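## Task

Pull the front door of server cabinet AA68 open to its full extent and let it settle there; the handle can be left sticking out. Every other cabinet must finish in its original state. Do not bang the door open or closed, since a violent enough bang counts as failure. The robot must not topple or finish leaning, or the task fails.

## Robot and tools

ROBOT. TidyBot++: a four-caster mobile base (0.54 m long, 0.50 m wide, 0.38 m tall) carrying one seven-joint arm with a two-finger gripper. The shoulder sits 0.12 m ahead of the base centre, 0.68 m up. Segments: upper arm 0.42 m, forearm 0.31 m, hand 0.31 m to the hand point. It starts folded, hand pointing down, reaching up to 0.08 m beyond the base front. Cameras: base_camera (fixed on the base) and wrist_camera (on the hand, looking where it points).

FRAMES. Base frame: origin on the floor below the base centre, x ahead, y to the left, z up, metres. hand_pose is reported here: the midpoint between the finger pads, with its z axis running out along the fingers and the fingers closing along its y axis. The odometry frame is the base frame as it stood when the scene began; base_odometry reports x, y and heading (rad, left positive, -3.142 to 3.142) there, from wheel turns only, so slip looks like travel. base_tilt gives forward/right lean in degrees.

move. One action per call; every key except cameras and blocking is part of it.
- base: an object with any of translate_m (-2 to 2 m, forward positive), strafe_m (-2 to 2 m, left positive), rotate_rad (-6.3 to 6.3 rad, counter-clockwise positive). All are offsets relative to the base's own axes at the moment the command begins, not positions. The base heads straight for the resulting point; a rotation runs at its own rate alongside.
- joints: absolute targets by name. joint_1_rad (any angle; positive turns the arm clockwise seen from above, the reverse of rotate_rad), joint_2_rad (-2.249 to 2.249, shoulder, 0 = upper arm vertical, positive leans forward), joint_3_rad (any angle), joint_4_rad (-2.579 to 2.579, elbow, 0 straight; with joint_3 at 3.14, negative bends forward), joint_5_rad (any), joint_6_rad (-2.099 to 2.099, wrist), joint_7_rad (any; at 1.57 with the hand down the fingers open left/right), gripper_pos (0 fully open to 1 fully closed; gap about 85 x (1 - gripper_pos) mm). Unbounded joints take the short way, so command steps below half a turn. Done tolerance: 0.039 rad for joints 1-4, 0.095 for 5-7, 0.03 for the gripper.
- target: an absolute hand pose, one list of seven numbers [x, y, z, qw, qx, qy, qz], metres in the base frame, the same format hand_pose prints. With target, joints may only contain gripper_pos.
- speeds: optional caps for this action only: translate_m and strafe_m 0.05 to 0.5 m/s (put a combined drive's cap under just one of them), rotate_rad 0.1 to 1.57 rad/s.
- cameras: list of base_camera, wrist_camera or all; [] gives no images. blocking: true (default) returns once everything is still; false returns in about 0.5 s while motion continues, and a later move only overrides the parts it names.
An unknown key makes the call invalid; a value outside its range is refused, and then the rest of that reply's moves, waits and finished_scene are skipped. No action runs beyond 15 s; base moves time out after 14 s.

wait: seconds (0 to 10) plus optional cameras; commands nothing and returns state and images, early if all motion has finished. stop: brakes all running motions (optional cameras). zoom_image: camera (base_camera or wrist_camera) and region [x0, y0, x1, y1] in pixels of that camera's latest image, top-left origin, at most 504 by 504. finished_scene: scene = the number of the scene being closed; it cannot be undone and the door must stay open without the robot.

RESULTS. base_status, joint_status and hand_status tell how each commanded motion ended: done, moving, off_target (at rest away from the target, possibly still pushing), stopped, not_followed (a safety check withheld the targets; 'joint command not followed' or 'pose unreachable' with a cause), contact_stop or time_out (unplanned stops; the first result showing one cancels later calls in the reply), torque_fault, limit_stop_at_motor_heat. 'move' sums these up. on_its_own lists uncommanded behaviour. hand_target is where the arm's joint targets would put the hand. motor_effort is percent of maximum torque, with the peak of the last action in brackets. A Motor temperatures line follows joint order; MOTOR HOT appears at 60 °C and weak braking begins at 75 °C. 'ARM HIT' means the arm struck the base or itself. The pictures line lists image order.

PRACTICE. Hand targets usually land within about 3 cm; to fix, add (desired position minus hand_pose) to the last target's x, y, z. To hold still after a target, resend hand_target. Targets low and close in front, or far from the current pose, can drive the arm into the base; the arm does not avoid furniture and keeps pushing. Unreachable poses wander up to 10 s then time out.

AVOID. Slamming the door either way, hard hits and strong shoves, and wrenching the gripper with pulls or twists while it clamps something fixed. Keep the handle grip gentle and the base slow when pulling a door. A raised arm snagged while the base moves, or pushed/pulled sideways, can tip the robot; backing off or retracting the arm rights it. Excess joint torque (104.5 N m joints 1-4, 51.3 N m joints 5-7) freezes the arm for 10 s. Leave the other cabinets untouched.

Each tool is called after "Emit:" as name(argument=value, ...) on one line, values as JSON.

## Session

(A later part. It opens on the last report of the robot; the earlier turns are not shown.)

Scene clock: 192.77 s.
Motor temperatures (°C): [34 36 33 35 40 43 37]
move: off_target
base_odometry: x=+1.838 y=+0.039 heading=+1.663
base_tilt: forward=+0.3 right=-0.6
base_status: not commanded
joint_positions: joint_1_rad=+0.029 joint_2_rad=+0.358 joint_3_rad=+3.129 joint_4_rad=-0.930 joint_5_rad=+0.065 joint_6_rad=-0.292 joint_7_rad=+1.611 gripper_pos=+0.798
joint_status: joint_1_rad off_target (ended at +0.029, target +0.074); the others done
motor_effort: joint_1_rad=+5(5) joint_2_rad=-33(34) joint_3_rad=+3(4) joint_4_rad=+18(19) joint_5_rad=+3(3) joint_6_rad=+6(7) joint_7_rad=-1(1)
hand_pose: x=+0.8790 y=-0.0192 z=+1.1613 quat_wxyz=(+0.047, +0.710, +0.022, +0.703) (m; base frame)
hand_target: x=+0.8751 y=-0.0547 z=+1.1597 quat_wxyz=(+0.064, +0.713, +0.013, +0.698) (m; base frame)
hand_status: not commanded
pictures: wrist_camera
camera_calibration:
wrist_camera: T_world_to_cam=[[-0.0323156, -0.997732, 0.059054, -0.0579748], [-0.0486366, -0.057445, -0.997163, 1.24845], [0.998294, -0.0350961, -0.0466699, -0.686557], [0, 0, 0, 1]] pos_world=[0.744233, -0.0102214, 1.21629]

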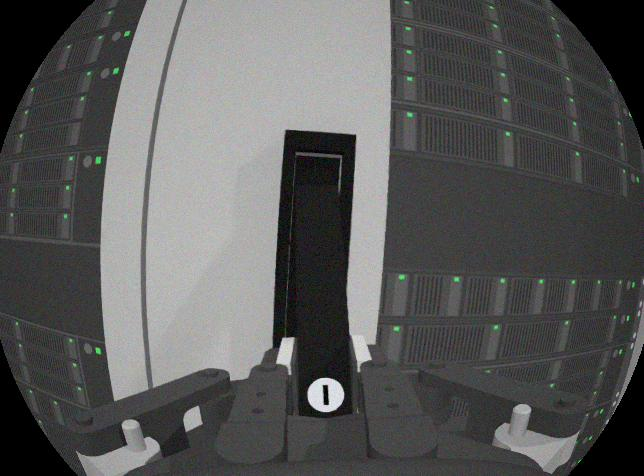

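Emit:
move(base={"strafe_m": -0.02}, speeds={"strafe_m": 0.08}, joints={"joint_2_rad": 0.355, "joint_4_rad": -0.915, "joint_6_rad": -0.312, "joint_7_rad": 1.86}, cameras=["wrist_camera"])

Scene clock: 194.47 s.
Motor temperatures (°C): [34 36 33 35 40 43 37]
move: done
base_odometry: x=+1.858 y=+0.041 heading=+1.663
base_tilt: forward=+0.3 right=-0.6
base_status: done
joint_positions: joint_1_rad=+0.034 joint_2_rad=+0.359 joint_3_rad=+3.122 joint_4_rad=-0.922 joint_5_rad=+0.065 joint_6_rad=-0.293 joint_7_rad=+1.808 gripper_pos=+0.798
joint_status: all done
motor_effort: joint_1_rad=+4(8) joint_2_rad=-34(36) joint_3_rad=+3(6) joint_4_rad=+21(23) joint_5_rad=+1(3) joint_6_rad=+9(11) joint_7_rad=-2(3)
hand_pose: x=+0.8791 y=-0.0196 z=+1.1642 quat_wxyz=(+0.115, +0.703, +0.091, +0.696) (m; base frame)
hand_target: x=+0.8748 y=-0.0547 z=+1.1660 quat_wxyz=(+0.127, +0.707, +0.076, +0.692) (m; base frame)
hand_status: not commanded
pictures: wrist_camera
camera_calibration:
wrist_camera: T_world_to_cam=[[-0.0299526, -0.967311, 0.251818, -0.284439], [-0.0505294, -0.250144, -0.966889, 1.21397], [0.998273, -0.0416851, -0.0413852, -0.692733], [0, 0, 0, 1]] pos_world=[0.744359, -0.00034986, 1.21673]

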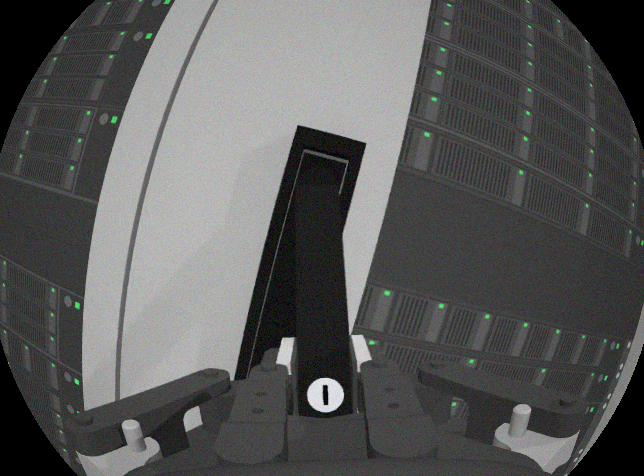

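Emit:
move(base={"strafe_m": -0.021}, speeds={"strafe_m": 0.08}, joints={"joint_2_rad": 0.36, "joint_4_rad": -0.875, "joint_6_rad": -0.34, "joint_7_rad": 2.11}, cameras=["wrist_camera"])

Scene clock: 195.70 s.
Motor temperatures (°C): [34 36 33 35 40 43 37]
move: done
base_odometry: x=+1.879 y=+0.043 heading=+1.664
base_tilt: forward=+0.3 right=-0.5
base_status: done
joint_positions: joint_1_rad=+0.034 joint_2_rad=+0.364 joint_3_rad=+3.120 joint_4_rad=-0.895 joint_5_rad=+0.065 joint_6_rad=-0.313 joint_7_rad=+2.057 gripper_pos=+0.798
joint_status: all done
motor_effort: joint_1_rad=+6(10) joint_2_rad=-35(37) joint_3_rad=+4(6) joint_4_rad=+21(23) joint_5_rad=+2(2) joint_6_rad=+10(11) joint_7_rad=-1(2)
hand_pose: x=+0.8786 y=-0.0192 z=+1.1717 quat_wxyz=(+0.200, +0.685, +0.177, +0.678) (m; base frame)
hand_target: x=+0.8733 y=-0.0546 z=+1.1779 quat_wxyz=(+0.213, +0.690, +0.163, +0.673) (m; base frame)
hand_status: not commanded
pictures: wrist_camera
camera_calibration:
wrist_camera: T_world_to_cam=[[-0.0272062, -0.876251, 0.481086, -0.555248], [-0.0544367, -0.479251, -0.875988, 1.11389], [0.998147, -0.050021, -0.0346616, -0.699829], [0, 0, 0, 1]] pos_world=[0.744063, 0.0122917, 1.21862]

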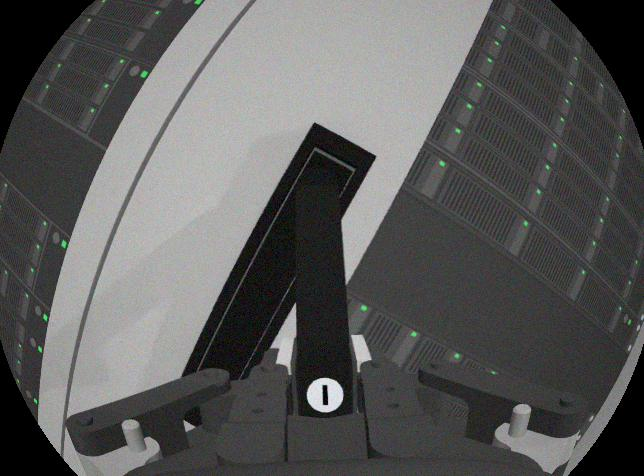

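Emit:
move(base={"strafe_m": -0.018}, speeds={"strafe_m": 0.08}, joints={"joint_2_rad": 0.368, "joint_4_rad": -0.81, "joint_6_rad": -0.385, "joint_7_rad": 2.36}, cameras=[])

Emit:
move(base={"strafe_m": -0.014}, speeds={"strafe_m": 0.08}, joints={"joint_2_rad": 0.378, "joint_4_rad": -0.735, "joint_6_rad": -0.445, "joint_7_rad": 2.61}, cameras=["wrist_camera"])

Scene clock: 197.10 s.
Motor temperatures (°C): [34 36 33 35 40 43 37]
move: done
base_odometry: x=+1.897 y=+0.045 heading=+1.664
base_tilt: forward=+0.3 right=-0.5
base_status: done
joint_positions: joint_1_rad=+0.034 joint_2_rad=+0.374 joint_3_rad=+3.114 joint_4_rad=-0.841 joint_5_rad=+0.065 joint_6_rad=-0.358 joint_7_rad=+2.296 gripper_pos=+0.798
joint_status: all done
motor_effort: joint_1_rad=+4(12) joint_2_rad=-37(38) joint_3_rad=+2(7) joint_4_rad=+23(24) joint_5_rad=+2(2) joint_6_rad=+12(12) joint_7_rad=-1(2)
hand_pose: x=+0.8780 y=-0.0167 z=+1.1829 quat_wxyz=(+0.277, +0.659, +0.258, +0.650) (m; base frame)
hand_target: x=+0.8701 y=-0.0543 z=+1.1972 quat_wxyz=(+0.297, +0.660, +0.247, +0.645) (m; base frame)
hand_status: not commanded
pictures: none
No camera images: "cameras" was empty.

Scene clock: 198.23 s.
Motor temperatures (°C): [34 36 33 35 40 43 37]
move: done
base_odometry: x=+1.911 y=+0.046 heading=+1.664
base_tilt: forward=+0.3 right=-0.6
base_status: done
joint_positions: joint_1_rad=+0.031 joint_2_rad=+0.390 joint_3_rad=+3.112 joint_4_rad=-0.767 joint_5_rad=+0.065 joint_6_rad=-0.415 joint_7_rad=+2.542 gripper_pos=+0.798
joint_status: all done
motor_effort: joint_1_rad=+6(11) joint_2_rad=-39(39) joint_3_rad=+3(7) joint_4_rad=+23(25) joint_5_rad=+2(2) joint_6_rad=+12(13) joint_7_rad=-1(2)
hand_pose: x=+0.8775 y=-0.0151 z=+1.1976 quat_wxyz=(+0.354, +0.622, +0.336, +0.612) (m; base frame)
hand_target: x=+0.8656 y=-0.0540 z=+1.2158 quat_wxyz=(+0.376, +0.622, +0.326, +0.604) (m; base frame)
hand_status: not commanded
pictures: wrist_camera
camera_calibration:
wrist_camera: T_world_to_cam=[[-0.0138103, -0.556401, 0.830799, -0.989848], [-0.0626256, -0.828766, -0.55608, 0.757181], [0.997942, -0.0597089, -0.0233995, -0.711079], [0, 0, 0, 1]] pos_world=[0.743364, 0.0343159, 1.22678]

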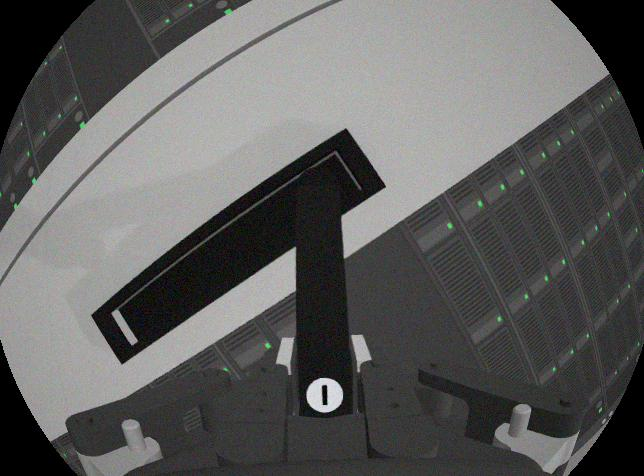

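Emit:
move(base={"strafe_m": -0.01}, speeds={"strafe_m": 0.08}, joints={"joint_2_rad": 0.405, "joint_4_rad": -0.63, "joint_6_rad": -0.52, "joint_7_rad": 2.86}, cameras=["wrist_camera"])

Scene clock: 199.90 s.
Motor temperatures (°C): [34 36 33 35 40 43 37]
move: done
base_odometry: x=+1.921 y=+0.047 heading=+1.664
base_tilt: forward=+0.3 right=-0.6
base_status: done
joint_positions: joint_1_rad=+0.027 joint_2_rad=+0.416 joint_3_rad=+3.110 joint_4_rad=-0.664 joint_5_rad=+0.063 joint_6_rad=-0.492 joint_7_rad=+2.789 gripper_pos=+0.798
joint_status: all done
motor_effort: joint_1_rad=+5(13) joint_2_rad=-39(40) joint_3_rad=+3(7) joint_4_rad=+23(24) joint_5_rad=+2(3) joint_6_rad=+12(13) joint_7_rad=-2(3)
hand_pose: x=+0.8772 y=-0.0135 z=+1.2144 quat_wxyz=(+0.425, +0.577, +0.409, +0.565) (m; base frame)
hand_target: x=+0.8644 y=-0.0539 z=+1.2339 quat_wxyz=(+0.449, +0.576, +0.400, +0.553) (m; base frame)
hand_status: not commanded
pictures: wrist_camera
camera_calibration:
wrist_camera: T_world_to_cam=[[-0.00615012, -0.340819, 0.940109, -1.13951], [-0.0649036, -0.938008, -0.340482, 0.506621], [0.997873, -0.0631104, -0.0163515, -0.718923], [0, 0, 0, 1]] pos_world=[0.743267, 0.0414778, 1.232]

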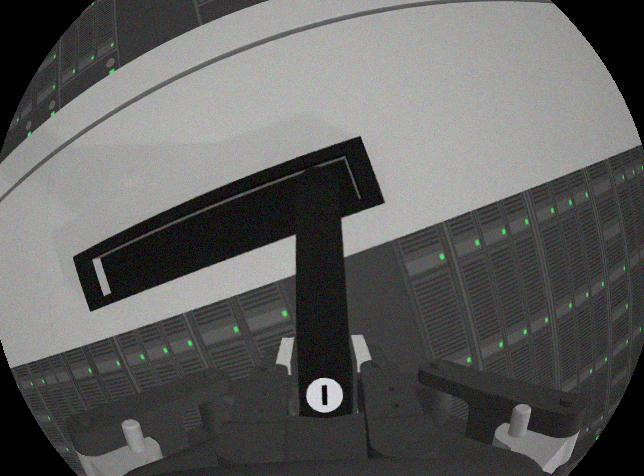

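Emit:
move(base={"translate_m": 0.02, "strafe_m": -0.003}, speeds={"translate_m": 0.08}, joints={"joint_2_rad": 0.383, "joint_4_rad": -0.575, "joint_6_rad": -0.60, "joint_7_rad": 3.02}, cameras=[])

Emit:
move(base={"translate_m": 0.02, "strafe_m": -0.002}, speeds={"translate_m": 0.08}, joints={"joint_2_rad": 0.335, "joint_4_rad": -0.58, "joint_6_rad": -0.635, "joint_7_rad": 3.16}, cameras=["wrist_camera"])

Scene clock: 201.80 s.
Motor temperatures (°C): [34 36 33 35 40 43 37]
move: done
base_odometry: x=+1.922 y=+0.067 heading=+1.664
base_tilt: forward=+0.3 right=-0.5
base_status: done
joint_positions: joint_1_rad=+0.028 joint_2_rad=+0.403 joint_3_rad=+3.110 joint_4_rad=-0.609 joint_5_rad=+0.060 joint_6_rad=-0.586 joint_7_rad=+2.957 gripper_pos=+0.798
joint_status: all done
motor_effort: joint_1_rad=+6(7) joint_2_rad=-38(39) joint_3_rad=+3(4) joint_4_rad=+23(25) joint_5_rad=+3(4) joint_6_rad=+13(15) joint_7_rad=-2(3)
hand_pose: x=+0.8612 y=-0.0153 z=+1.2273 quat_wxyz=(+0.465, +0.550, +0.460, +0.520) (m; base frame)
hand_target: x=+0.8428 y=-0.0523 z=+1.2569 quat_wxyz=(+0.491, +0.543, +0.446, +0.515) (m; base frame)
hand_status: not commanded
pictures: none
No camera images: "cameras" was empty.

Scene clock: 202.60 s.
Motor temperatures (°C): [34 36 33 35 40 43 37]
move: done
base_odometry: x=+1.922 y=+0.088 heading=+1.664
base_tilt: forward=+0.3 right=-0.6
base_status: done
joint_positions: joint_1_rad=+0.031 joint_2_rad=+0.371 joint_3_rad=+3.110 joint_4_rad=-0.609 joint_5_rad=+0.048 joint_6_rad=-0.629 joint_7_rad=+3.094 gripper_pos=+0.798
joint_status: all done
motor_effort: joint_1_rad=+6(9) joint_2_rad=-37(39) joint_3_rad=+4(6) joint_4_rad=+22(26) joint_5_rad=+5(6) joint_6_rad=+13(17) joint_7_rad=+0(2)
hand_pose: x=+0.8433 y=-0.0148 z=+1.2370 quat_wxyz=(+0.493, +0.522, +0.497, +0.488) (m; base frame)
hand_target: x=+0.8159 y=-0.0503 z=+1.2774 quat_wxyz=(+0.528, +0.508, +0.481, +0.481) (m; base frame)
hand_status: not commanded
pictures: wrist_camera
camera_calibration:
wrist_camera: T_world_to_cam=[[0.0391846, -0.0581993, 0.997536, -1.2665], [-0.0695562, -0.99604, -0.0553798, 0.161221], [0.996808, -0.0672148, -0.0430775, -0.650914], [0, 0, 0, 1]] pos_world=[0.709677, 0.0431225, 1.24426]

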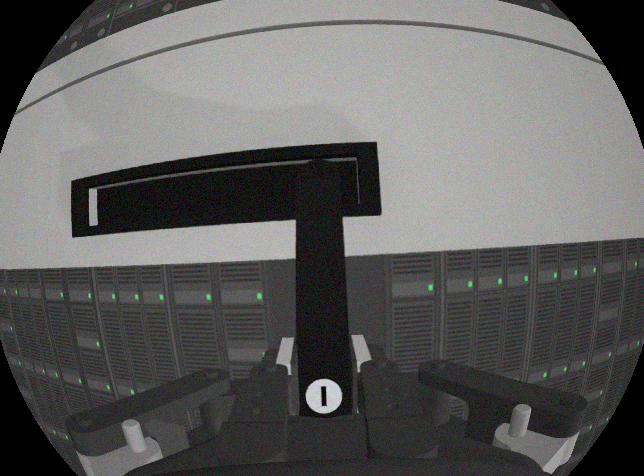

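Emit:
move(base={"translate_m": -0.03}, speeds={"translate_m": 0.05}, cameras=["wrist_camera"])

Scene clock: 203.90 s.
Motor temperatures (°C): [34 36 33 35 40 43 37]
move: done
base_odometry: x=+1.925 y=+0.058 heading=+1.664
base_tilt: forward=+0.2 right=-0.6
base_status: done
joint_positions: joint_1_rad=+0.036 joint_2_rad=+0.376 joint_3_rad=+3.113 joint_4_rad=-0.603 joint_5_rad=+0.046 joint_6_rad=-0.631 joint_7_rad=+3.094 gripper_pos=+0.798
joint_status: not commanded
motor_effort: joint_1_rad=+6(10) joint_2_rad=-40(42) joint_3_rad=+4(6) joint_4_rad=+22(24) joint_5_rad=+4(6) joint_6_rad=+11(13) joint_7_rad=+0(1)
hand_pose: x=+0.8447 y=-0.0198 z=+1.2370 quat_wxyz=(+0.495, +0.523, +0.495, +0.486) (m; base frame)
hand_target: x=+0.8159 y=-0.0503 z=+1.2774 quat_wxyz=(+0.528, +0.508, +0.481, +0.481) (m; base frame)
hand_status: not commanded
pictures: wrist_camera
camera_calibration:
wrist_camera: T_world_to_cam=[[0.0381296, -0.0590333, 0.997528, -1.26595], [-0.0764815, -0.995498, -0.0559898, 0.163013], [0.996342, -0.0741575, -0.0424729, -0.653095], [0, 0, 0, 1]] pos_world=[0.711444, 0.0391135, 1.24421]

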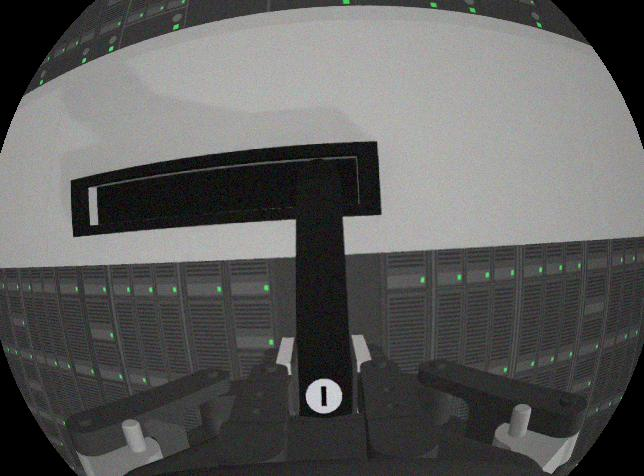

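Emit:
move(base={"translate_m": -0.0385, "strafe_m": -0.0926, "rotate_rad": 0.1}, speeds={"strafe_m": 0.1, "rotate_rad": 0.1}, cameras=["wrist_camera", "base_camera"])

Scene clock: 207.53 s.
Motor temperatures (°C): [34 36 32 35 40 43 37]
move: done
base_odometry: x=+2.021 y=+0.028 heading=+1.765
base_tilt: forward=+0.3 right=-0.5
base_status: done
joint_positions: joint_1_rad=+0.040 joint_2_rad=+0.376 joint_3_rad=+3.116 joint_4_rad=-0.602 joint_5_rad=+0.042 joint_6_rad=-0.631 joint_7_rad=+3.094 gripper_pos=+0.798
joint_status: not commanded
motor_effort: joint_1_rad=+5(10) joint_2_rad=-39(41) joint_3_rad=+3(6) joint_4_rad=+22(24) joint_5_rad=+4(6) joint_6_rad=+11(14) joint_7_rad=+0(1)
hand_pose: x=+0.8446 y=-0.0237 z=+1.2369 quat_wxyz=(+0.495, +0.525, +0.493, +0.485) (m; base frame)
hand_target: x=+0.8159 y=-0.0503 z=+1.2774 quat_wxyz=(+0.528, +0.508, +0.481, +0.481) (m; base frame)
hand_status: not commanded
pictures: base_camera, wrist_camera
camera_calibration:
wrist_camera: T_world_to_cam=[[0.038297, -0.0612865, 0.997385, -1.26605], [-0.0815361, -0.994981, -0.058008, 0.1659], [0.995934, -0.0791013, -0.0431019, -0.652286], [0, 0, 0, 1]] pos_world=[0.711647, 0.0358792, 1.24425]

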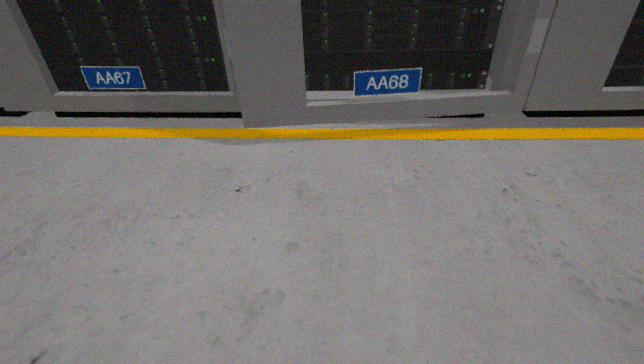

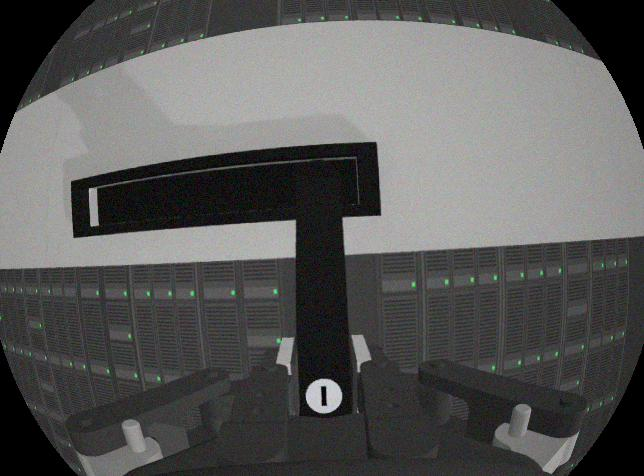

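Emit:
move(base={"translate_m": -0.0691, "strafe_m": -0.1916, "rotate_rad": 0.2}, speeds={"strafe_m": 0.14, "rotate_rad": 0.14}, cameras=["wrist_camera", "base_camera"])

Scene clock: 211.23 s.
Motor temperatures (°C): [34 36 32 35 40 43 37]
move: done
base_odometry: x=+2.222 y=-0.003 heading=+1.966
base_tilt: forward=+0.3 right=-0.5
base_status: done
joint_positions: joint_1_rad=+0.043 joint_2_rad=+0.376 joint_3_rad=+3.117 joint_4_rad=-0.602 joint_5_rad=+0.039 joint_6_rad=-0.632 joint_7_rad=+3.095 gripper_pos=+0.798
joint_status: not commanded
motor_effort: joint_1_rad=+6(10) joint_2_rad=-40(42) joint_3_rad=+4(6) joint_4_rad=+22(24) joint_5_rad=+4(6) joint_6_rad=+11(14) joint_7_rad=-1(2)
hand_pose: x=+0.8445 y=-0.0254 z=+1.2369 quat_wxyz=(+0.495, +0.526, +0.493, +0.485) (m; base frame)
hand_target: x=+0.8159 y=-0.0503 z=+1.2774 quat_wxyz=(+0.528, +0.508, +0.481, +0.481) (m; base frame)
hand_status: not commanded
pictures: base_camera, wrist_camera
camera_calibration:
wrist_camera: T_world_to_cam=[[0.0384531, -0.0631278, 0.997264, -1.26621], [-0.083299, -0.994731, -0.0597556, 0.167841], [0.995782, -0.0807734, -0.043509, -0.651692], [0, 0, 0, 1]] pos_world=[0.711614, 0.0343839, 1.24442]

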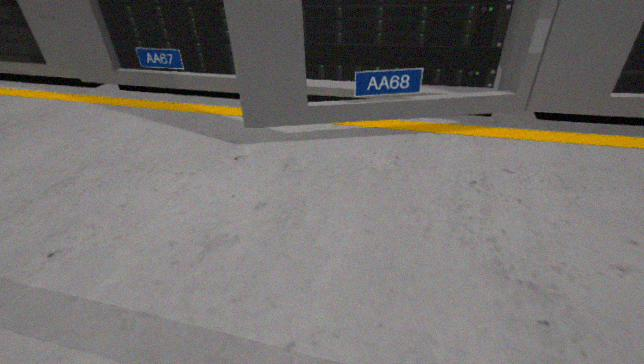

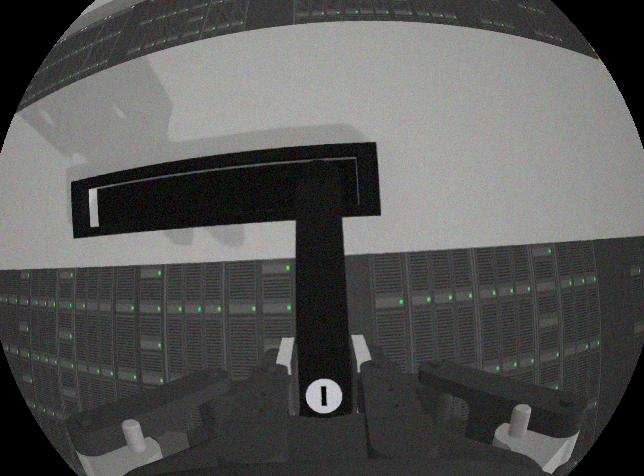

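Emit:
move(base={"translate_m": -0.0889, "strafe_m": -0.2915, "rotate_rad": 0.3}, speeds={"strafe_m": 0.15, "rotate_rad": 0.148}, cameras=["wrist_camera", "base_camera"])

Scene clock: 214.23 s.
Motor temperatures (°C): [34 36 32 35 40 43 37]
move: done
base_odometry: x=+2.526 y=+0.028 heading=+2.267
base_tilt: forward=+0.3 right=-0.5
base_status: done
joint_positions: joint_1_rad=+0.044 joint_2_rad=+0.376 joint_3_rad=+3.118 joint_4_rad=-0.601 joint_5_rad=+0.037 joint_6_rad=-0.633 joint_7_rad=+3.095 gripper_pos=+0.798
joint_status: not commanded
motor_effort: joint_1_rad=+5(9) joint_2_rad=-40(41) joint_3_rad=+3(6) joint_4_rad=+21(24) joint_5_rad=+4(6) joint_6_rad=+11(14) joint_7_rad=-1(2)
hand_pose: x=+0.8442 y=-0.0263 z=+1.2369 quat_wxyz=(+0.495, +0.527, +0.492, +0.485) (m; base frame)
hand_target: x=+0.8159 y=-0.0503 z=+1.2774 quat_wxyz=(+0.528, +0.508, +0.481, +0.481) (m; base frame)
hand_status: not commanded
pictures: base_camera, wrist_camera
camera_calibration:
wrist_camera: T_world_to_cam=[[0.0389457, -0.0642697, 0.997172, -1.2666], [-0.0841906, -0.994592, -0.0608152, 0.168966], [0.995688, -0.081584, -0.044146, -0.650674], [0, 0, 0, 1]] pos_world=[0.711423, 0.033564, 1.24457]

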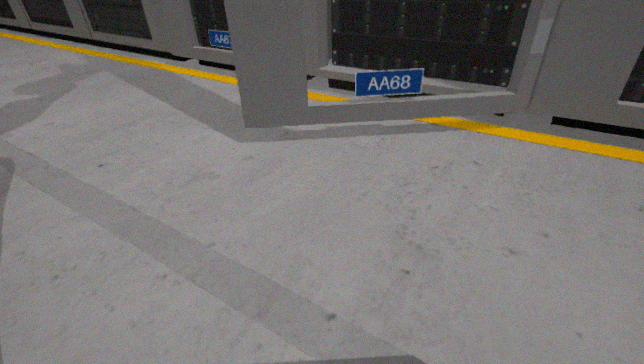

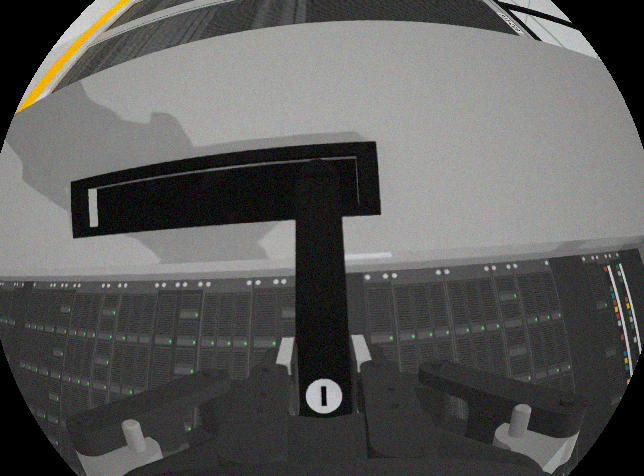

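Emit:
move(base={"translate_m": -0.0889, "strafe_m": -0.2915, "rotate_rad": 0.3}, speeds={"strafe_m": 0.16, "rotate_rad": 0.157}, cameras=["base_camera"])

Scene clock: 217.60 s.
Motor temperatures (°C): [34 36 32 35 40 43 37]
move: done
base_odometry: x=+2.806 y=+0.147 heading=+2.568
base_tilt: forward=+0.3 right=-0.6
base_status: done
joint_positions: joint_1_rad=+0.044 joint_2_rad=+0.375 joint_3_rad=+3.118 joint_4_rad=-0.601 joint_5_rad=+0.036 joint_6_rad=-0.635 joint_7_rad=+3.095 gripper_pos=+0.798
joint_status: not commanded
motor_effort: joint_1_rad=+5(9) joint_2_rad=-39(41) joint_3_rad=+3(6) joint_4_rad=+22(25) joint_5_rad=+4(5) joint_6_rad=+11(14) joint_7_rad=-1(2)
hand_pose: x=+0.8440 y=-0.0258 z=+1.2369 quat_wxyz=(+0.494, +0.527, +0.492, +0.486) (m; base frame)
hand_target: x=+0.8159 y=-0.0503 z=+1.2774 quat_wxyz=(+0.528, +0.508, +0.481, +0.481) (m; base frame)
hand_status: not commanded
pictures: base_camera

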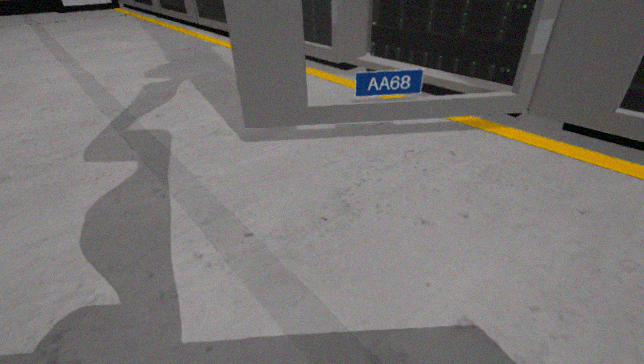

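Emit:
move()

Scene clock: 218.53 s.
Motor temperatures (°C): [34 36 32 35 40 43 37]
base_odometry: x=+2.806 y=+0.147 heading=+2.568
base_tilt: forward=+0.3 right=-0.5
base_status: done
joint_positions: joint_1_rad=+0.044 joint_2_rad=+0.375 joint_3_rad=+3.118 joint_4_rad=-0.601 joint_5_rad=+0.036 joint_6_rad=-0.635 joint_7_rad=+3.095 gripper_pos=+0.798
joint_status: not commanded
motor_effort: joint_1_rad=+5(9) joint_2_rad=-40(41) joint_3_rad=+3(6) joint_4_rad=+22(25) joint_5_rad=+4(5) joint_6_rad=+11(14) joint_7_rad=-2(2)
hand_pose: x=+0.8440 y=-0.0258 z=+1.2369 quat_wxyz=(+0.494, +0.527, +0.492, +0.486) (m; base frame)
hand_target: x=+0.8159 y=-0.0503 z=+1.2774 quat_wxyz=(+0.528, +0.508, +0.481, +0.481) (m; base frame)
hand_status: not commanded
pictures: base_camera, wrist_camera
camera_calibration:
wrist_camera: T_world_to_cam=[[0.0395347, -0.0653917, 0.997076, -1.267], [-0.0829541, -0.994626, -0.0619419, 0.169846], [0.995769, -0.0802627, -0.0447468, -0.649706], [0, 0, 0, 1]] pos_world=[0.711137, 0.0339347, 1.24474]

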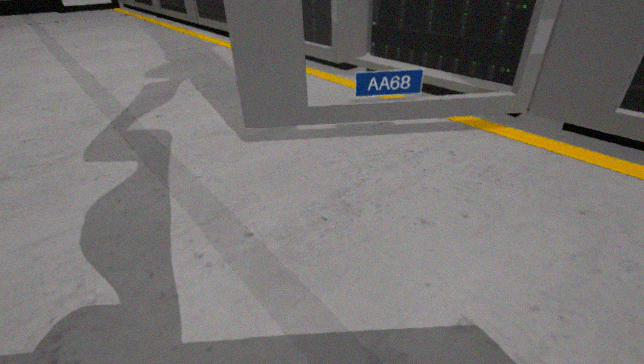

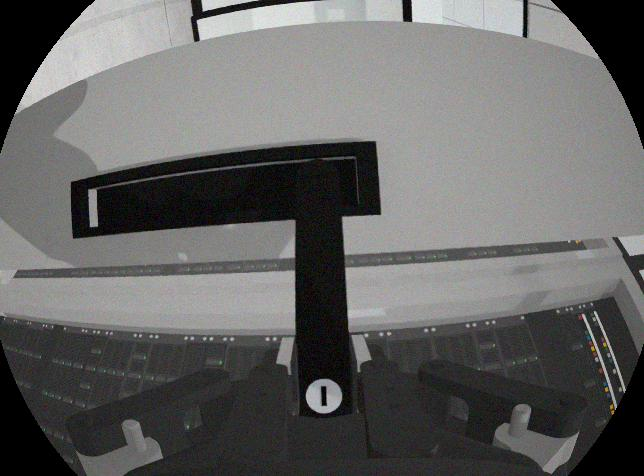

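Emit:
move(base={"translate_m": -0.0889, "strafe_m": -0.2915, "rotate_rad": 0.3}, speeds={"strafe_m": 0.15, "rotate_rad": 0.148}, cameras=["base_camera"])

Scene clock: 221.60 s.
Motor temperatures (°C): [34 37 32 35 40 43 37]
move: done
base_odometry: x=+3.039 y=+0.343 heading=+2.869
base_tilt: forward=+0.2 right=-0.6
base_status: done
joint_positions: joint_1_rad=+0.042 joint_2_rad=+0.375 joint_3_rad=+3.117 joint_4_rad=-0.601 joint_5_rad=+0.034 joint_6_rad=-0.637 joint_7_rad=+3.095 gripper_pos=+0.798
joint_status: not commanded
motor_effort: joint_1_rad=+6(10) joint_2_rad=-39(42) joint_3_rad=+4(6) joint_4_rad=+21(24) joint_5_rad=+3(6) joint_6_rad=+11(14) joint_7_rad=-1(2)
hand_pose: x=+0.8436 y=-0.0241 z=+1.2369 quat_wxyz=(+0.493, +0.527, +0.493, +0.486) (m; base frame)
hand_target: x=+0.8159 y=-0.0503 z=+1.2774 quat_wxyz=(+0.528, +0.508, +0.481, +0.481) (m; base frame)
hand_status: not commanded
pictures: base_camera

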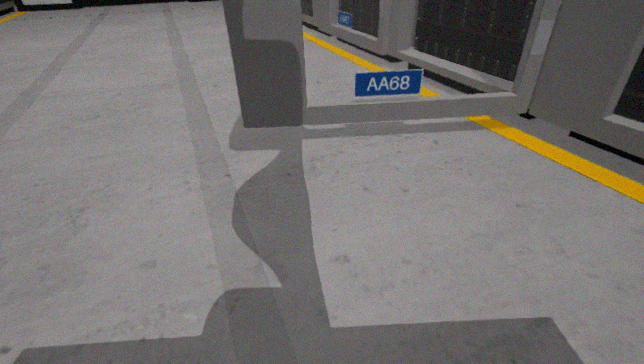

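Emit:
move(base={"translate_m": -0.0554, "strafe_m": -0.1424, "rotate_rad": 0.15}, speeds={"strafe_m": 0.12, "rotate_rad": 0.104}, cameras=["base_camera"])

Emit:
move(base={"translate_m": -0.037, "strafe_m": -0.095, "rotate_rad": 0.1}, speeds={"strafe_m": 0.1, "rotate_rad": 0.1}, cameras=["base_camera", "wrist_camera"])

Scene clock: 224.00 s.
Motor temperatures (°C): [34 37 32 35 40 43 37]
move: done
base_odometry: x=+3.131 y=+0.466 heading=+3.019
base_tilt: forward=+0.3 right=-0.6
base_status: done
joint_positions: joint_1_rad=+0.040 joint_2_rad=+0.375 joint_3_rad=+3.116 joint_4_rad=-0.600 joint_5_rad=+0.034 joint_6_rad=-0.637 joint_7_rad=+3.096 gripper_pos=+0.798
joint_status: not commanded
motor_effort: joint_1_rad=+7(11) joint_2_rad=-39(42) joint_3_rad=+4(7) joint_4_rad=+22(24) joint_5_rad=+4(6) joint_6_rad=+10(14) joint_7_rad=-1(2)
hand_pose: x=+0.8439 y=-0.0220 z=+1.2369 quat_wxyz=(+0.492, +0.526, +0.494, +0.487) (m; base frame)
hand_target: x=+0.8159 y=-0.0503 z=+1.2774 quat_wxyz=(+0.528, +0.508, +0.481, +0.481) (m; base frame)
hand_status: not commanded
pictures: base_camera

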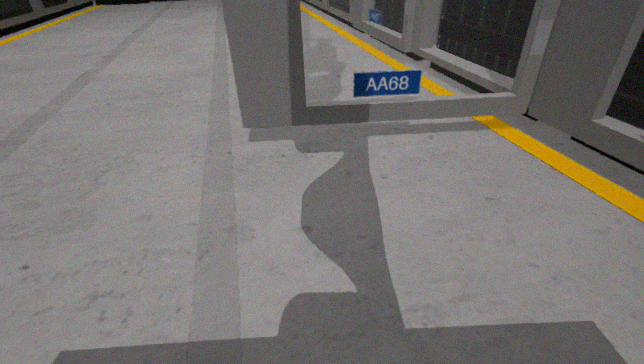

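Scene clock: 225.57 s.
Motor temperatures (°C): [34 37 32 35 40 43 37]
move: done
base_odometry: x=+3.179 y=+0.555 heading=+3.120
base_tilt: forward=+0.3 right=-0.5
base_status: done
joint_positions: joint_1_rad=+0.039 joint_2_rad=+0.375 joint_3_rad=+3.116 joint_4_rad=-0.600 joint_5_rad=+0.034 joint_6_rad=-0.637 joint_7_rad=+3.096 gripper_pos=+0.798
joint_status: not commanded
motor_effort: joint_1_rad=+6(12) joint_2_rad=-38(41) joint_3_rad=+3(8) joint_4_rad=+21(24) joint_5_rad=+3(6) joint_6_rad=+10(14) joint_7_rad=-1(2)
hand_pose: x=+0.8439 y=-0.0212 z=+1.2369 quat_wxyz=(+0.492, +0.526, +0.494, +0.488) (m; base frame)
hand_target: x=+0.8159 y=-0.0503 z=+1.2774 quat_wxyz=(+0.528, +0.508, +0.481, +0.481) (m; base frame)
hand_status: not commanded
pictures: base_camera, wrist_camera
camera_calibration:
wrist_camera: T_world_to_cam=[[0.0412554, -0.0668635, 0.996909, -1.26791], [-0.0757991, -0.995092, -0.0636049, 0.170331], [0.996269, -0.0729408, -0.0461211, -0.64781], [0, 0, 0, 1]] pos_world=[0.710612, 0.037467, 1.24494]

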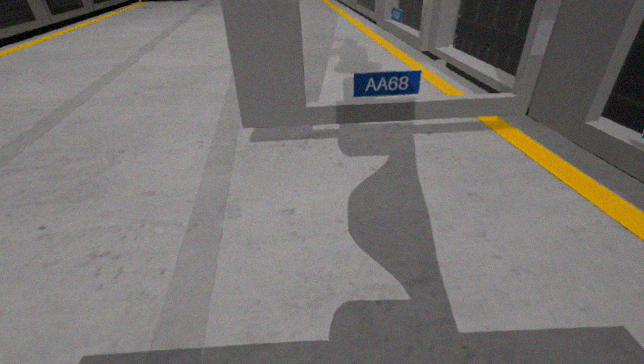

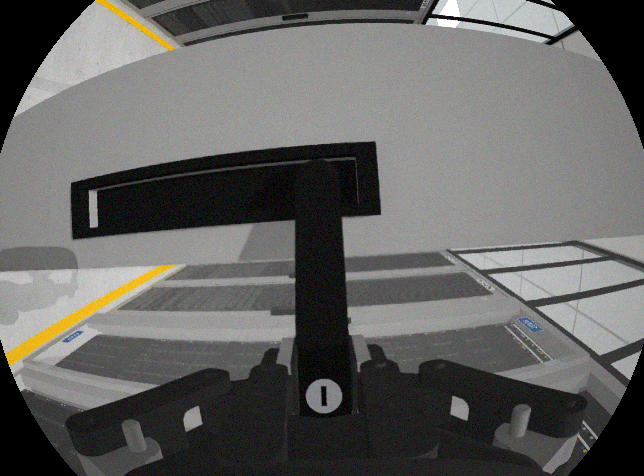

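Emit:
move(base={"translate_m": -0.0322, "strafe_m": -0.0749, "rotate_rad": 0.08}, speeds={"strafe_m": 0.1, "rotate_rad": 0.1}, cameras=["base_camera", "wrist_camera"])

Scene clock: 228.43 s.
Motor temperatures (°C): [34 37 32 35 40 43 37]
move: done
base_odometry: x=+3.213 y=+0.630 heading=-3.083
base_tilt: forward=+0.3 right=-0.6
base_status: done
joint_positions: joint_1_rad=+0.038 joint_2_rad=+0.376 joint_3_rad=+3.116 joint_4_rad=-0.599 joint_5_rad=+0.034 joint_6_rad=-0.637 joint_7_rad=+3.096 gripper_pos=+0.798
joint_status: not commanded
motor_effort: joint_1_rad=+6(11) joint_2_rad=-39(42) joint_3_rad=+4(6) joint_4_rad=+22(24) joint_5_rad=+3(5) joint_6_rad=+11(14) joint_7_rad=-1(2)
hand_pose: x=+0.8440 y=-0.0205 z=+1.2369 quat_wxyz=(+0.491, +0.526, +0.494, +0.488) (m; base frame)
hand_target: x=+0.8159 y=-0.0503 z=+1.2774 quat_wxyz=(+0.528, +0.508, +0.481, +0.481) (m; base frame)
hand_status: not commanded
pictures: base_camera, wrist_camera
camera_calibration:
wrist_camera: T_world_to_cam=[[0.0413322, -0.0671457, 0.996887, -1.26789], [-0.0746105, -0.995161, -0.0639361, 0.170509], [0.996356, -0.0717356, -0.0461419, -0.647881], [0, 0, 0, 1]] pos_world=[0.710646, 0.0380748, 1.24495]

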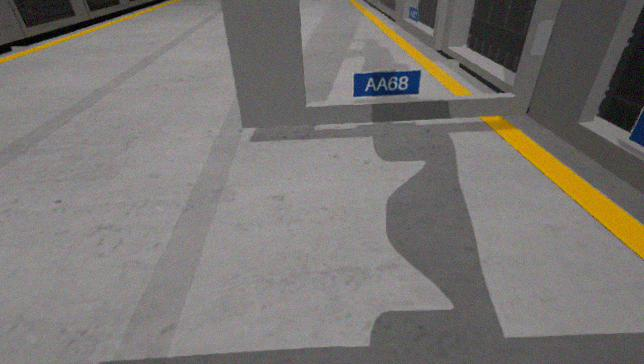

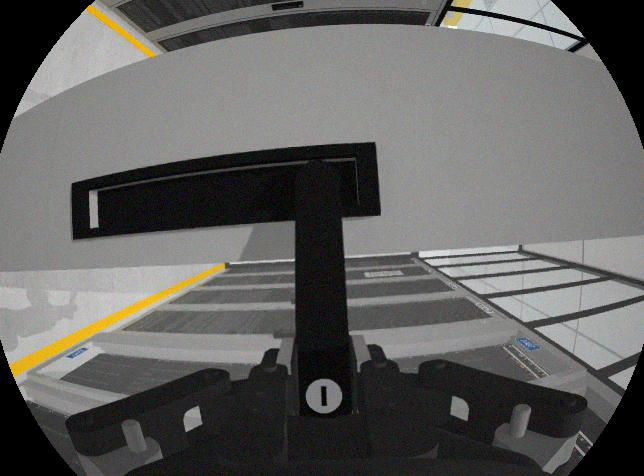

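Emit:
zoom_image(camera="base_camera", region=[200, 0, 560, 160])

Emit:
zoom_image(camera="wrist_camera", region=[0, 0, 644, 280])

Scaled by 1.400.

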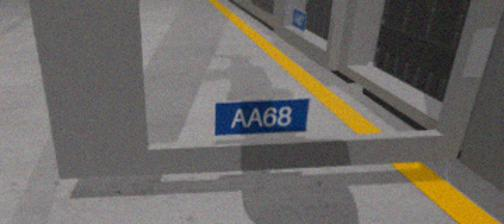

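Region (0, 0, 644, 280) is 644x280 pixels. A region can be at most 504 by 504 pixels.

Emit:
move(joints={"joint_1_rad": 0.045, "joint_2_rad": 0.366, "gripper_pos": 0.45}, cameras=["wrist_camera"])

Scene clock: 236.00 s.
Motor temperatures (°C): [34 37 32 35 40 43 37]
move: done
base_odometry: x=+3.213 y=+0.630 heading=-3.083
base_tilt: forward=+0.3 right=-0.5
base_status: not commanded
joint_positions: joint_1_rad=+0.044 joint_2_rad=+0.377 joint_3_rad=+3.135 joint_4_rad=-0.589 joint_5_rad=+0.034 joint_6_rad=-0.637 joint_7_rad=+3.096 gripper_pos=+0.450
joint_status: all done
motor_effort: joint_1_rad=+0(6) joint_2_rad=-34(39) joint_3_rad=+0(4) joint_4_rad=+18(22) joint_5_rad=+0(4) joint_6_rad=+10(11) joint_7_rad=+0(2)
hand_pose: x=+0.8425 y=-0.0333 z=+1.2422 quat_wxyz=(+0.501, +0.527, +0.488, +0.483) (m; base frame)
hand_target: x=+0.8352 y=-0.0309 z=+1.2554 quat_wxyz=(+0.513, +0.509, +0.496, +0.481) (m; base frame)
hand_status: not commanded
pictures: wrist_camera
camera_calibration:
wrist_camera: T_world_to_cam=[[0.0304101, -0.0607675, 0.997689, -1.26556], [-0.0970312, -0.993615, -0.0575618, 0.168999], [0.994817, -0.0950565, -0.0361123, -0.659038], [0, 0, 0, 1]] pos_world=[0.710506, 0.0283692, 1.24856]

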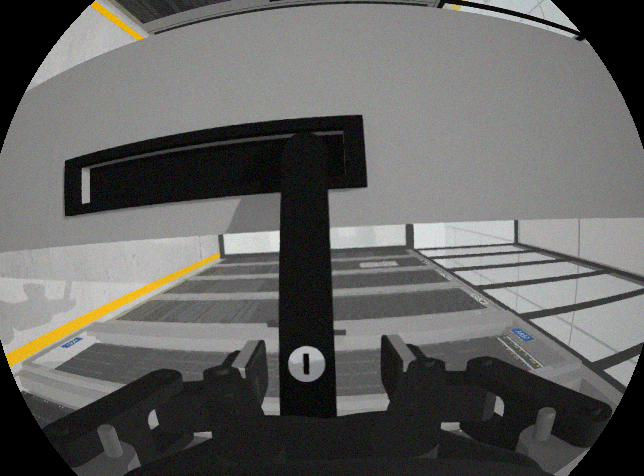

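Emit:
move(base={"translate_m": -0.14}, speeds={"translate_m": 0.3}, cameras=["base_camera", "wrist_camera"])

Scene clock: 237.67 s.
Motor temperatures (°C): [34 37 32 35 40 43 37]
move: done
base_odometry: x=+3.353 y=+0.638 heading=-3.083
base_tilt: forward=+0.3 right=-0.5
base_status: done
joint_positions: joint_1_rad=+0.044 joint_2_rad=+0.373 joint_3_rad=+3.135 joint_4_rad=-0.586 joint_5_rad=+0.034 joint_6_rad=-0.637 joint_7_rad=+3.096 gripper_pos=+0.450
joint_status: not commanded
motor_effort: joint_1_rad=-1(1) joint_2_rad=-33(38) joint_3_rad=+0(1) joint_4_rad=+18(20) joint_5_rad=+0(1) joint_6_rad=+10(10) joint_7_rad=-2(2)
hand_pose: x=+0.8399 y=-0.0332 z=+1.2464 quat_wxyz=(+0.503, +0.526, +0.486, +0.485) (m; base frame)
hand_target: x=+0.8352 y=-0.0309 z=+1.2554 quat_wxyz=(+0.513, +0.509, +0.496, +0.481) (m; base frame)
hand_status: not commanded
pictures: base_camera, wrist_camera
camera_calibration:
wrist_camera: T_world_to_cam=[[0.0240815, -0.060506, 0.997877, -1.2646], [-0.0966706, -0.99363, -0.0579156, 0.169231], [0.995025, -0.0950707, -0.0297772, -0.664301], [0, 0, 0, 1]] pos_world=[0.707809, 0.0284818, 1.25194]

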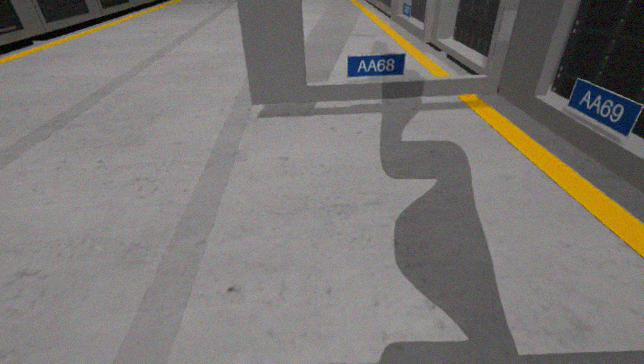

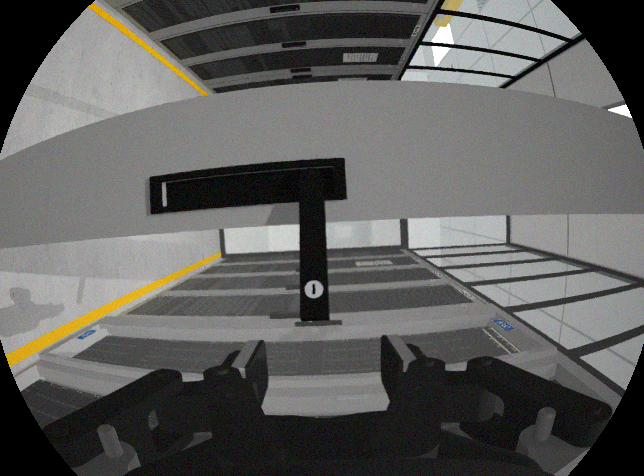

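Emit:
move(base={"strafe_m": 0.99, "rotate_rad": -1.891}, speeds={"strafe_m": 0.5, "rotate_rad": 0.85}, joints={"joint_1_rad": 0.0, "joint_2_rad": -0.262, "joint_4_rad": -1.479, "joint_6_rad": -0.34, "gripper_pos": 1.0}, cameras=["base_camera", "wrist_camera"])

Scene clock: 244.57 s.
Motor temperatures (°C): [34 36 32 35 40 43 37]
move: time_out
base_odometry: x=+3.411 y=-0.341 heading=+1.317
base_tilt: forward=+0.3 right=-0.4
base_status: strafe_m time_out (by the wheels' count: +0.981 of +0.990); rotate_rad time_out (by the wheels' count: -1.883 of -1.891)
joint_positions: joint_1_rad=+0.014 joint_2_rad=-0.261 joint_3_rad=+3.143 joint_4_rad=-1.459 joint_5_rad=+0.034 joint_6_rad=-0.368 joint_7_rad=+3.096 gripper_pos=+0.999
joint_status: all done
motor_effort: joint_1_rad=+0(4) joint_2_rad=-13(36) joint_3_rad=+1(6) joint_4_rad=+20(22) joint_5_rad=+1(1) joint_6_rad=+10(11) joint_7_rad=-1(2)
hand_pose: x=+0.6146 y=-0.0106 z=+1.2040 quat_wxyz=(+0.504, +0.510, +0.488, +0.498) (m; base frame)
hand_target: x=+0.6162 y=+0.0013 z=+1.2014 quat_wxyz=(+0.508, +0.492, +0.501, +0.499) (m; base frame)
hand_status: not commanded
pictures: base_camera, wrist_camera
camera_calibration:
wrist_camera: T_world_to_cam=[[-0.00339122, -0.0531644, 0.99858, -1.19936], [-0.0659989, -0.996397, -0.0532722, 0.142949], [0.997814, -0.0660858, -0.000129787, -0.476305], [0, 0, 0, 1]] pos_world=[0.480631, 0.0471936, 1.20521]

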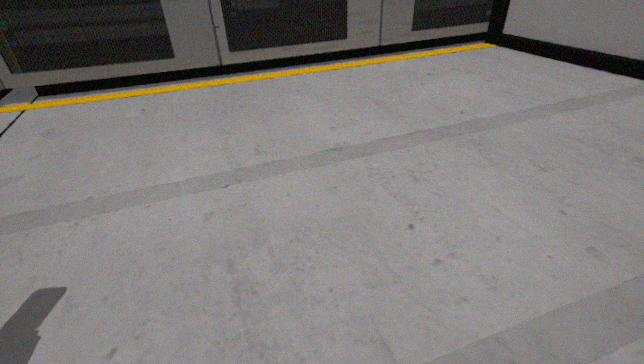

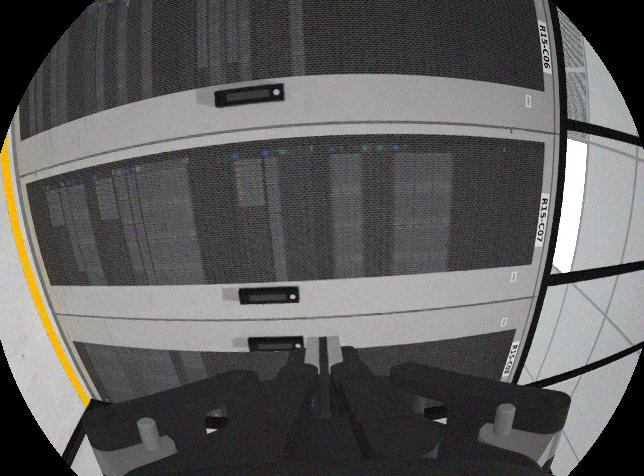

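Emit:
zoom_image(camera="base_camera", region=[0, 0, 322, 182])

Emit:
zoom_image(camera="base_camera", region=[322, 0, 644, 182])

Scaled by 1.565.

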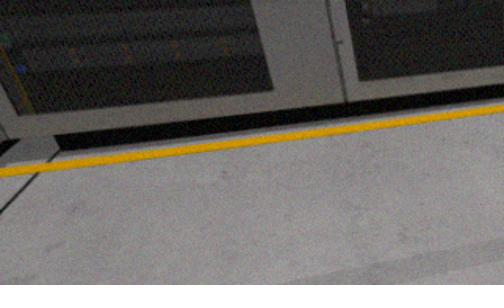

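Scaled by 1.565.

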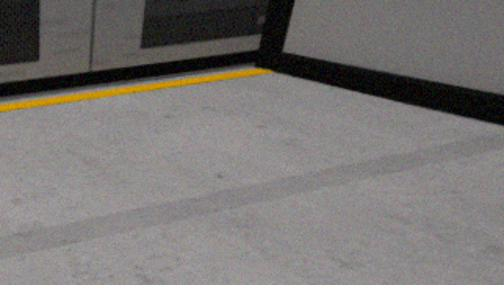

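Emit:
move(base={"translate_m": -0.327, "strafe_m": 1.4245}, cameras=["base_camera", "wrist_camera"])

Scene clock: 253.93 s.
Motor temperatures (°C): [34 36 32 35 40 43 37]
move: done
base_odometry: x=+1.950 y=-0.300 heading=+1.317
base_tilt: forward=+0.2 right=-0.5
base_status: done
joint_positions: joint_1_rad=+0.014 joint_2_rad=-0.260 joint_3_rad=+3.143 joint_4_rad=-1.459 joint_5_rad=+0.034 joint_6_rad=-0.368 joint_7_rad=+3.096 gripper_pos=+0.999
joint_status: not commanded
motor_effort: joint_1_rad=-1(2) joint_2_rad=-12(14) joint_3_rad=+0(3) joint_4_rad=+20(21) joint_5_rad=+0(1) joint_6_rad=+10(10) joint_7_rad=-2(2)
hand_pose: x=+0.6150 y=-0.0098 z=+1.2036 quat_wxyz=(+0.504, +0.509, +0.489, +0.498) (m; base frame)
hand_target: x=+0.6162 y=+0.0013 z=+1.2014 quat_wxyz=(+0.508, +0.492, +0.501, +0.499) (m; base frame)
hand_status: not commanded
pictures: base_camera, wrist_camera
camera_calibration:
wrist_camera: T_world_to_cam=[[-0.00270327, -0.0530086, 0.99859, -1.19941], [-0.0646126, -0.996498, -0.0530724, 0.142646], [0.997907, -0.064665, -0.000731216, -0.475969], [0, 0, 0, 1]] pos_world=[0.480948, 0.0477894, 1.20494]

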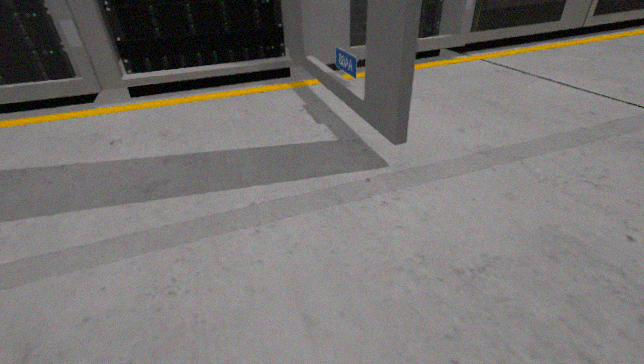

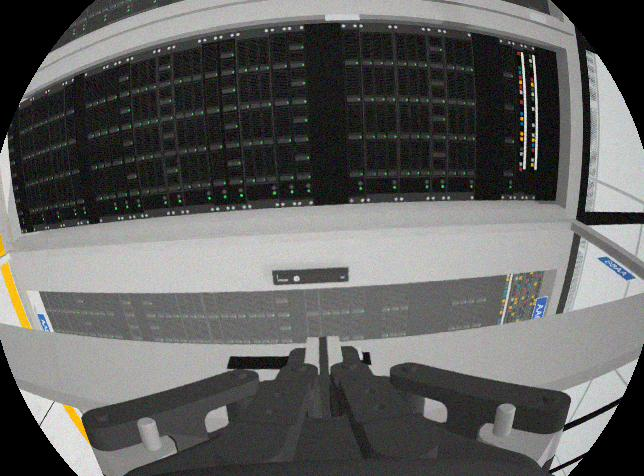

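Emit:
move(base={"translate_m": 0.2067, "strafe_m": -0.0601}, speeds={"translate_m": 0.3}, cameras=["base_camera", "wrist_camera"])

Scene clock: 256.07 s.
Motor temperatures (°C): [34 36 32 35 40 43 37]
move: done
base_odometry: x=+2.060 y=-0.115 heading=+1.318
base_tilt: forward=+0.2 right=-0.5
base_status: done
joint_positions: joint_1_rad=+0.013 joint_2_rad=-0.254 joint_3_rad=+3.143 joint_4_rad=-1.460 joint_5_rad=+0.034 joint_6_rad=-0.368 joint_7_rad=+3.096 gripper_pos=+0.999
joint_status: not commanded
motor_effort: joint_1_rad=+0(1) joint_2_rad=-12(16) joint_3_rad=+0(1) joint_4_rad=+20(22) joint_5_rad=+0(1) joint_6_rad=+10(10) joint_7_rad=-1(2)
hand_pose: x=+0.6182 y=-0.0096 z=+1.2005 quat_wxyz=(+0.502, +0.511, +0.490, +0.496) (m; base frame)
hand_target: x=+0.6162 y=+0.0013 z=+1.2014 quat_wxyz=(+0.508, +0.492, +0.501, +0.499) (m; base frame)
hand_status: not commanded
pictures: base_camera, wrist_camera
camera_calibration:
wrist_camera: T_world_to_cam=[[0.00347731, -0.0530789, 0.998584, -1.20004], [-0.0644029, -0.996529, -0.0527454, 0.142391], [0.997918, -0.0641283, -0.00688367, -0.471791], [0, 0, 0, 1]] pos_world=[0.484152, 0.0479441, 1.20261]

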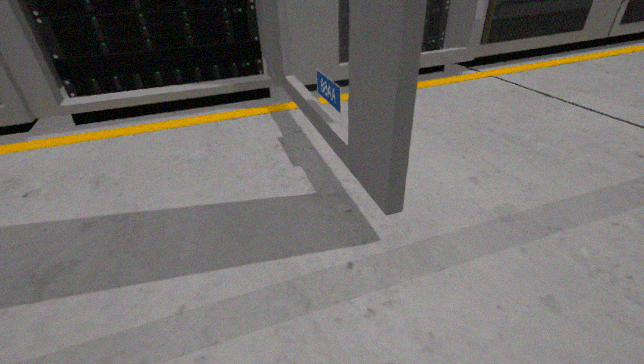

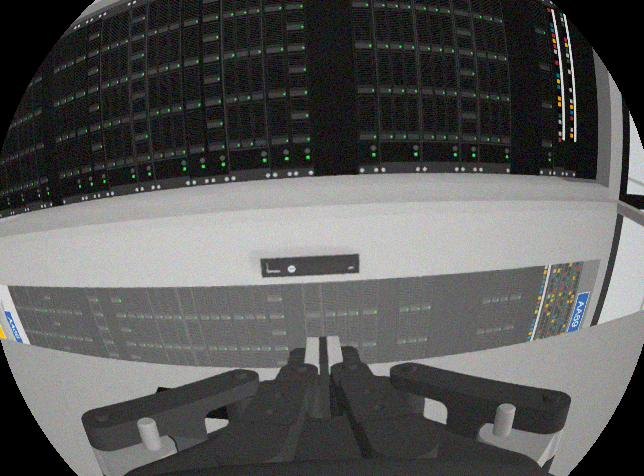

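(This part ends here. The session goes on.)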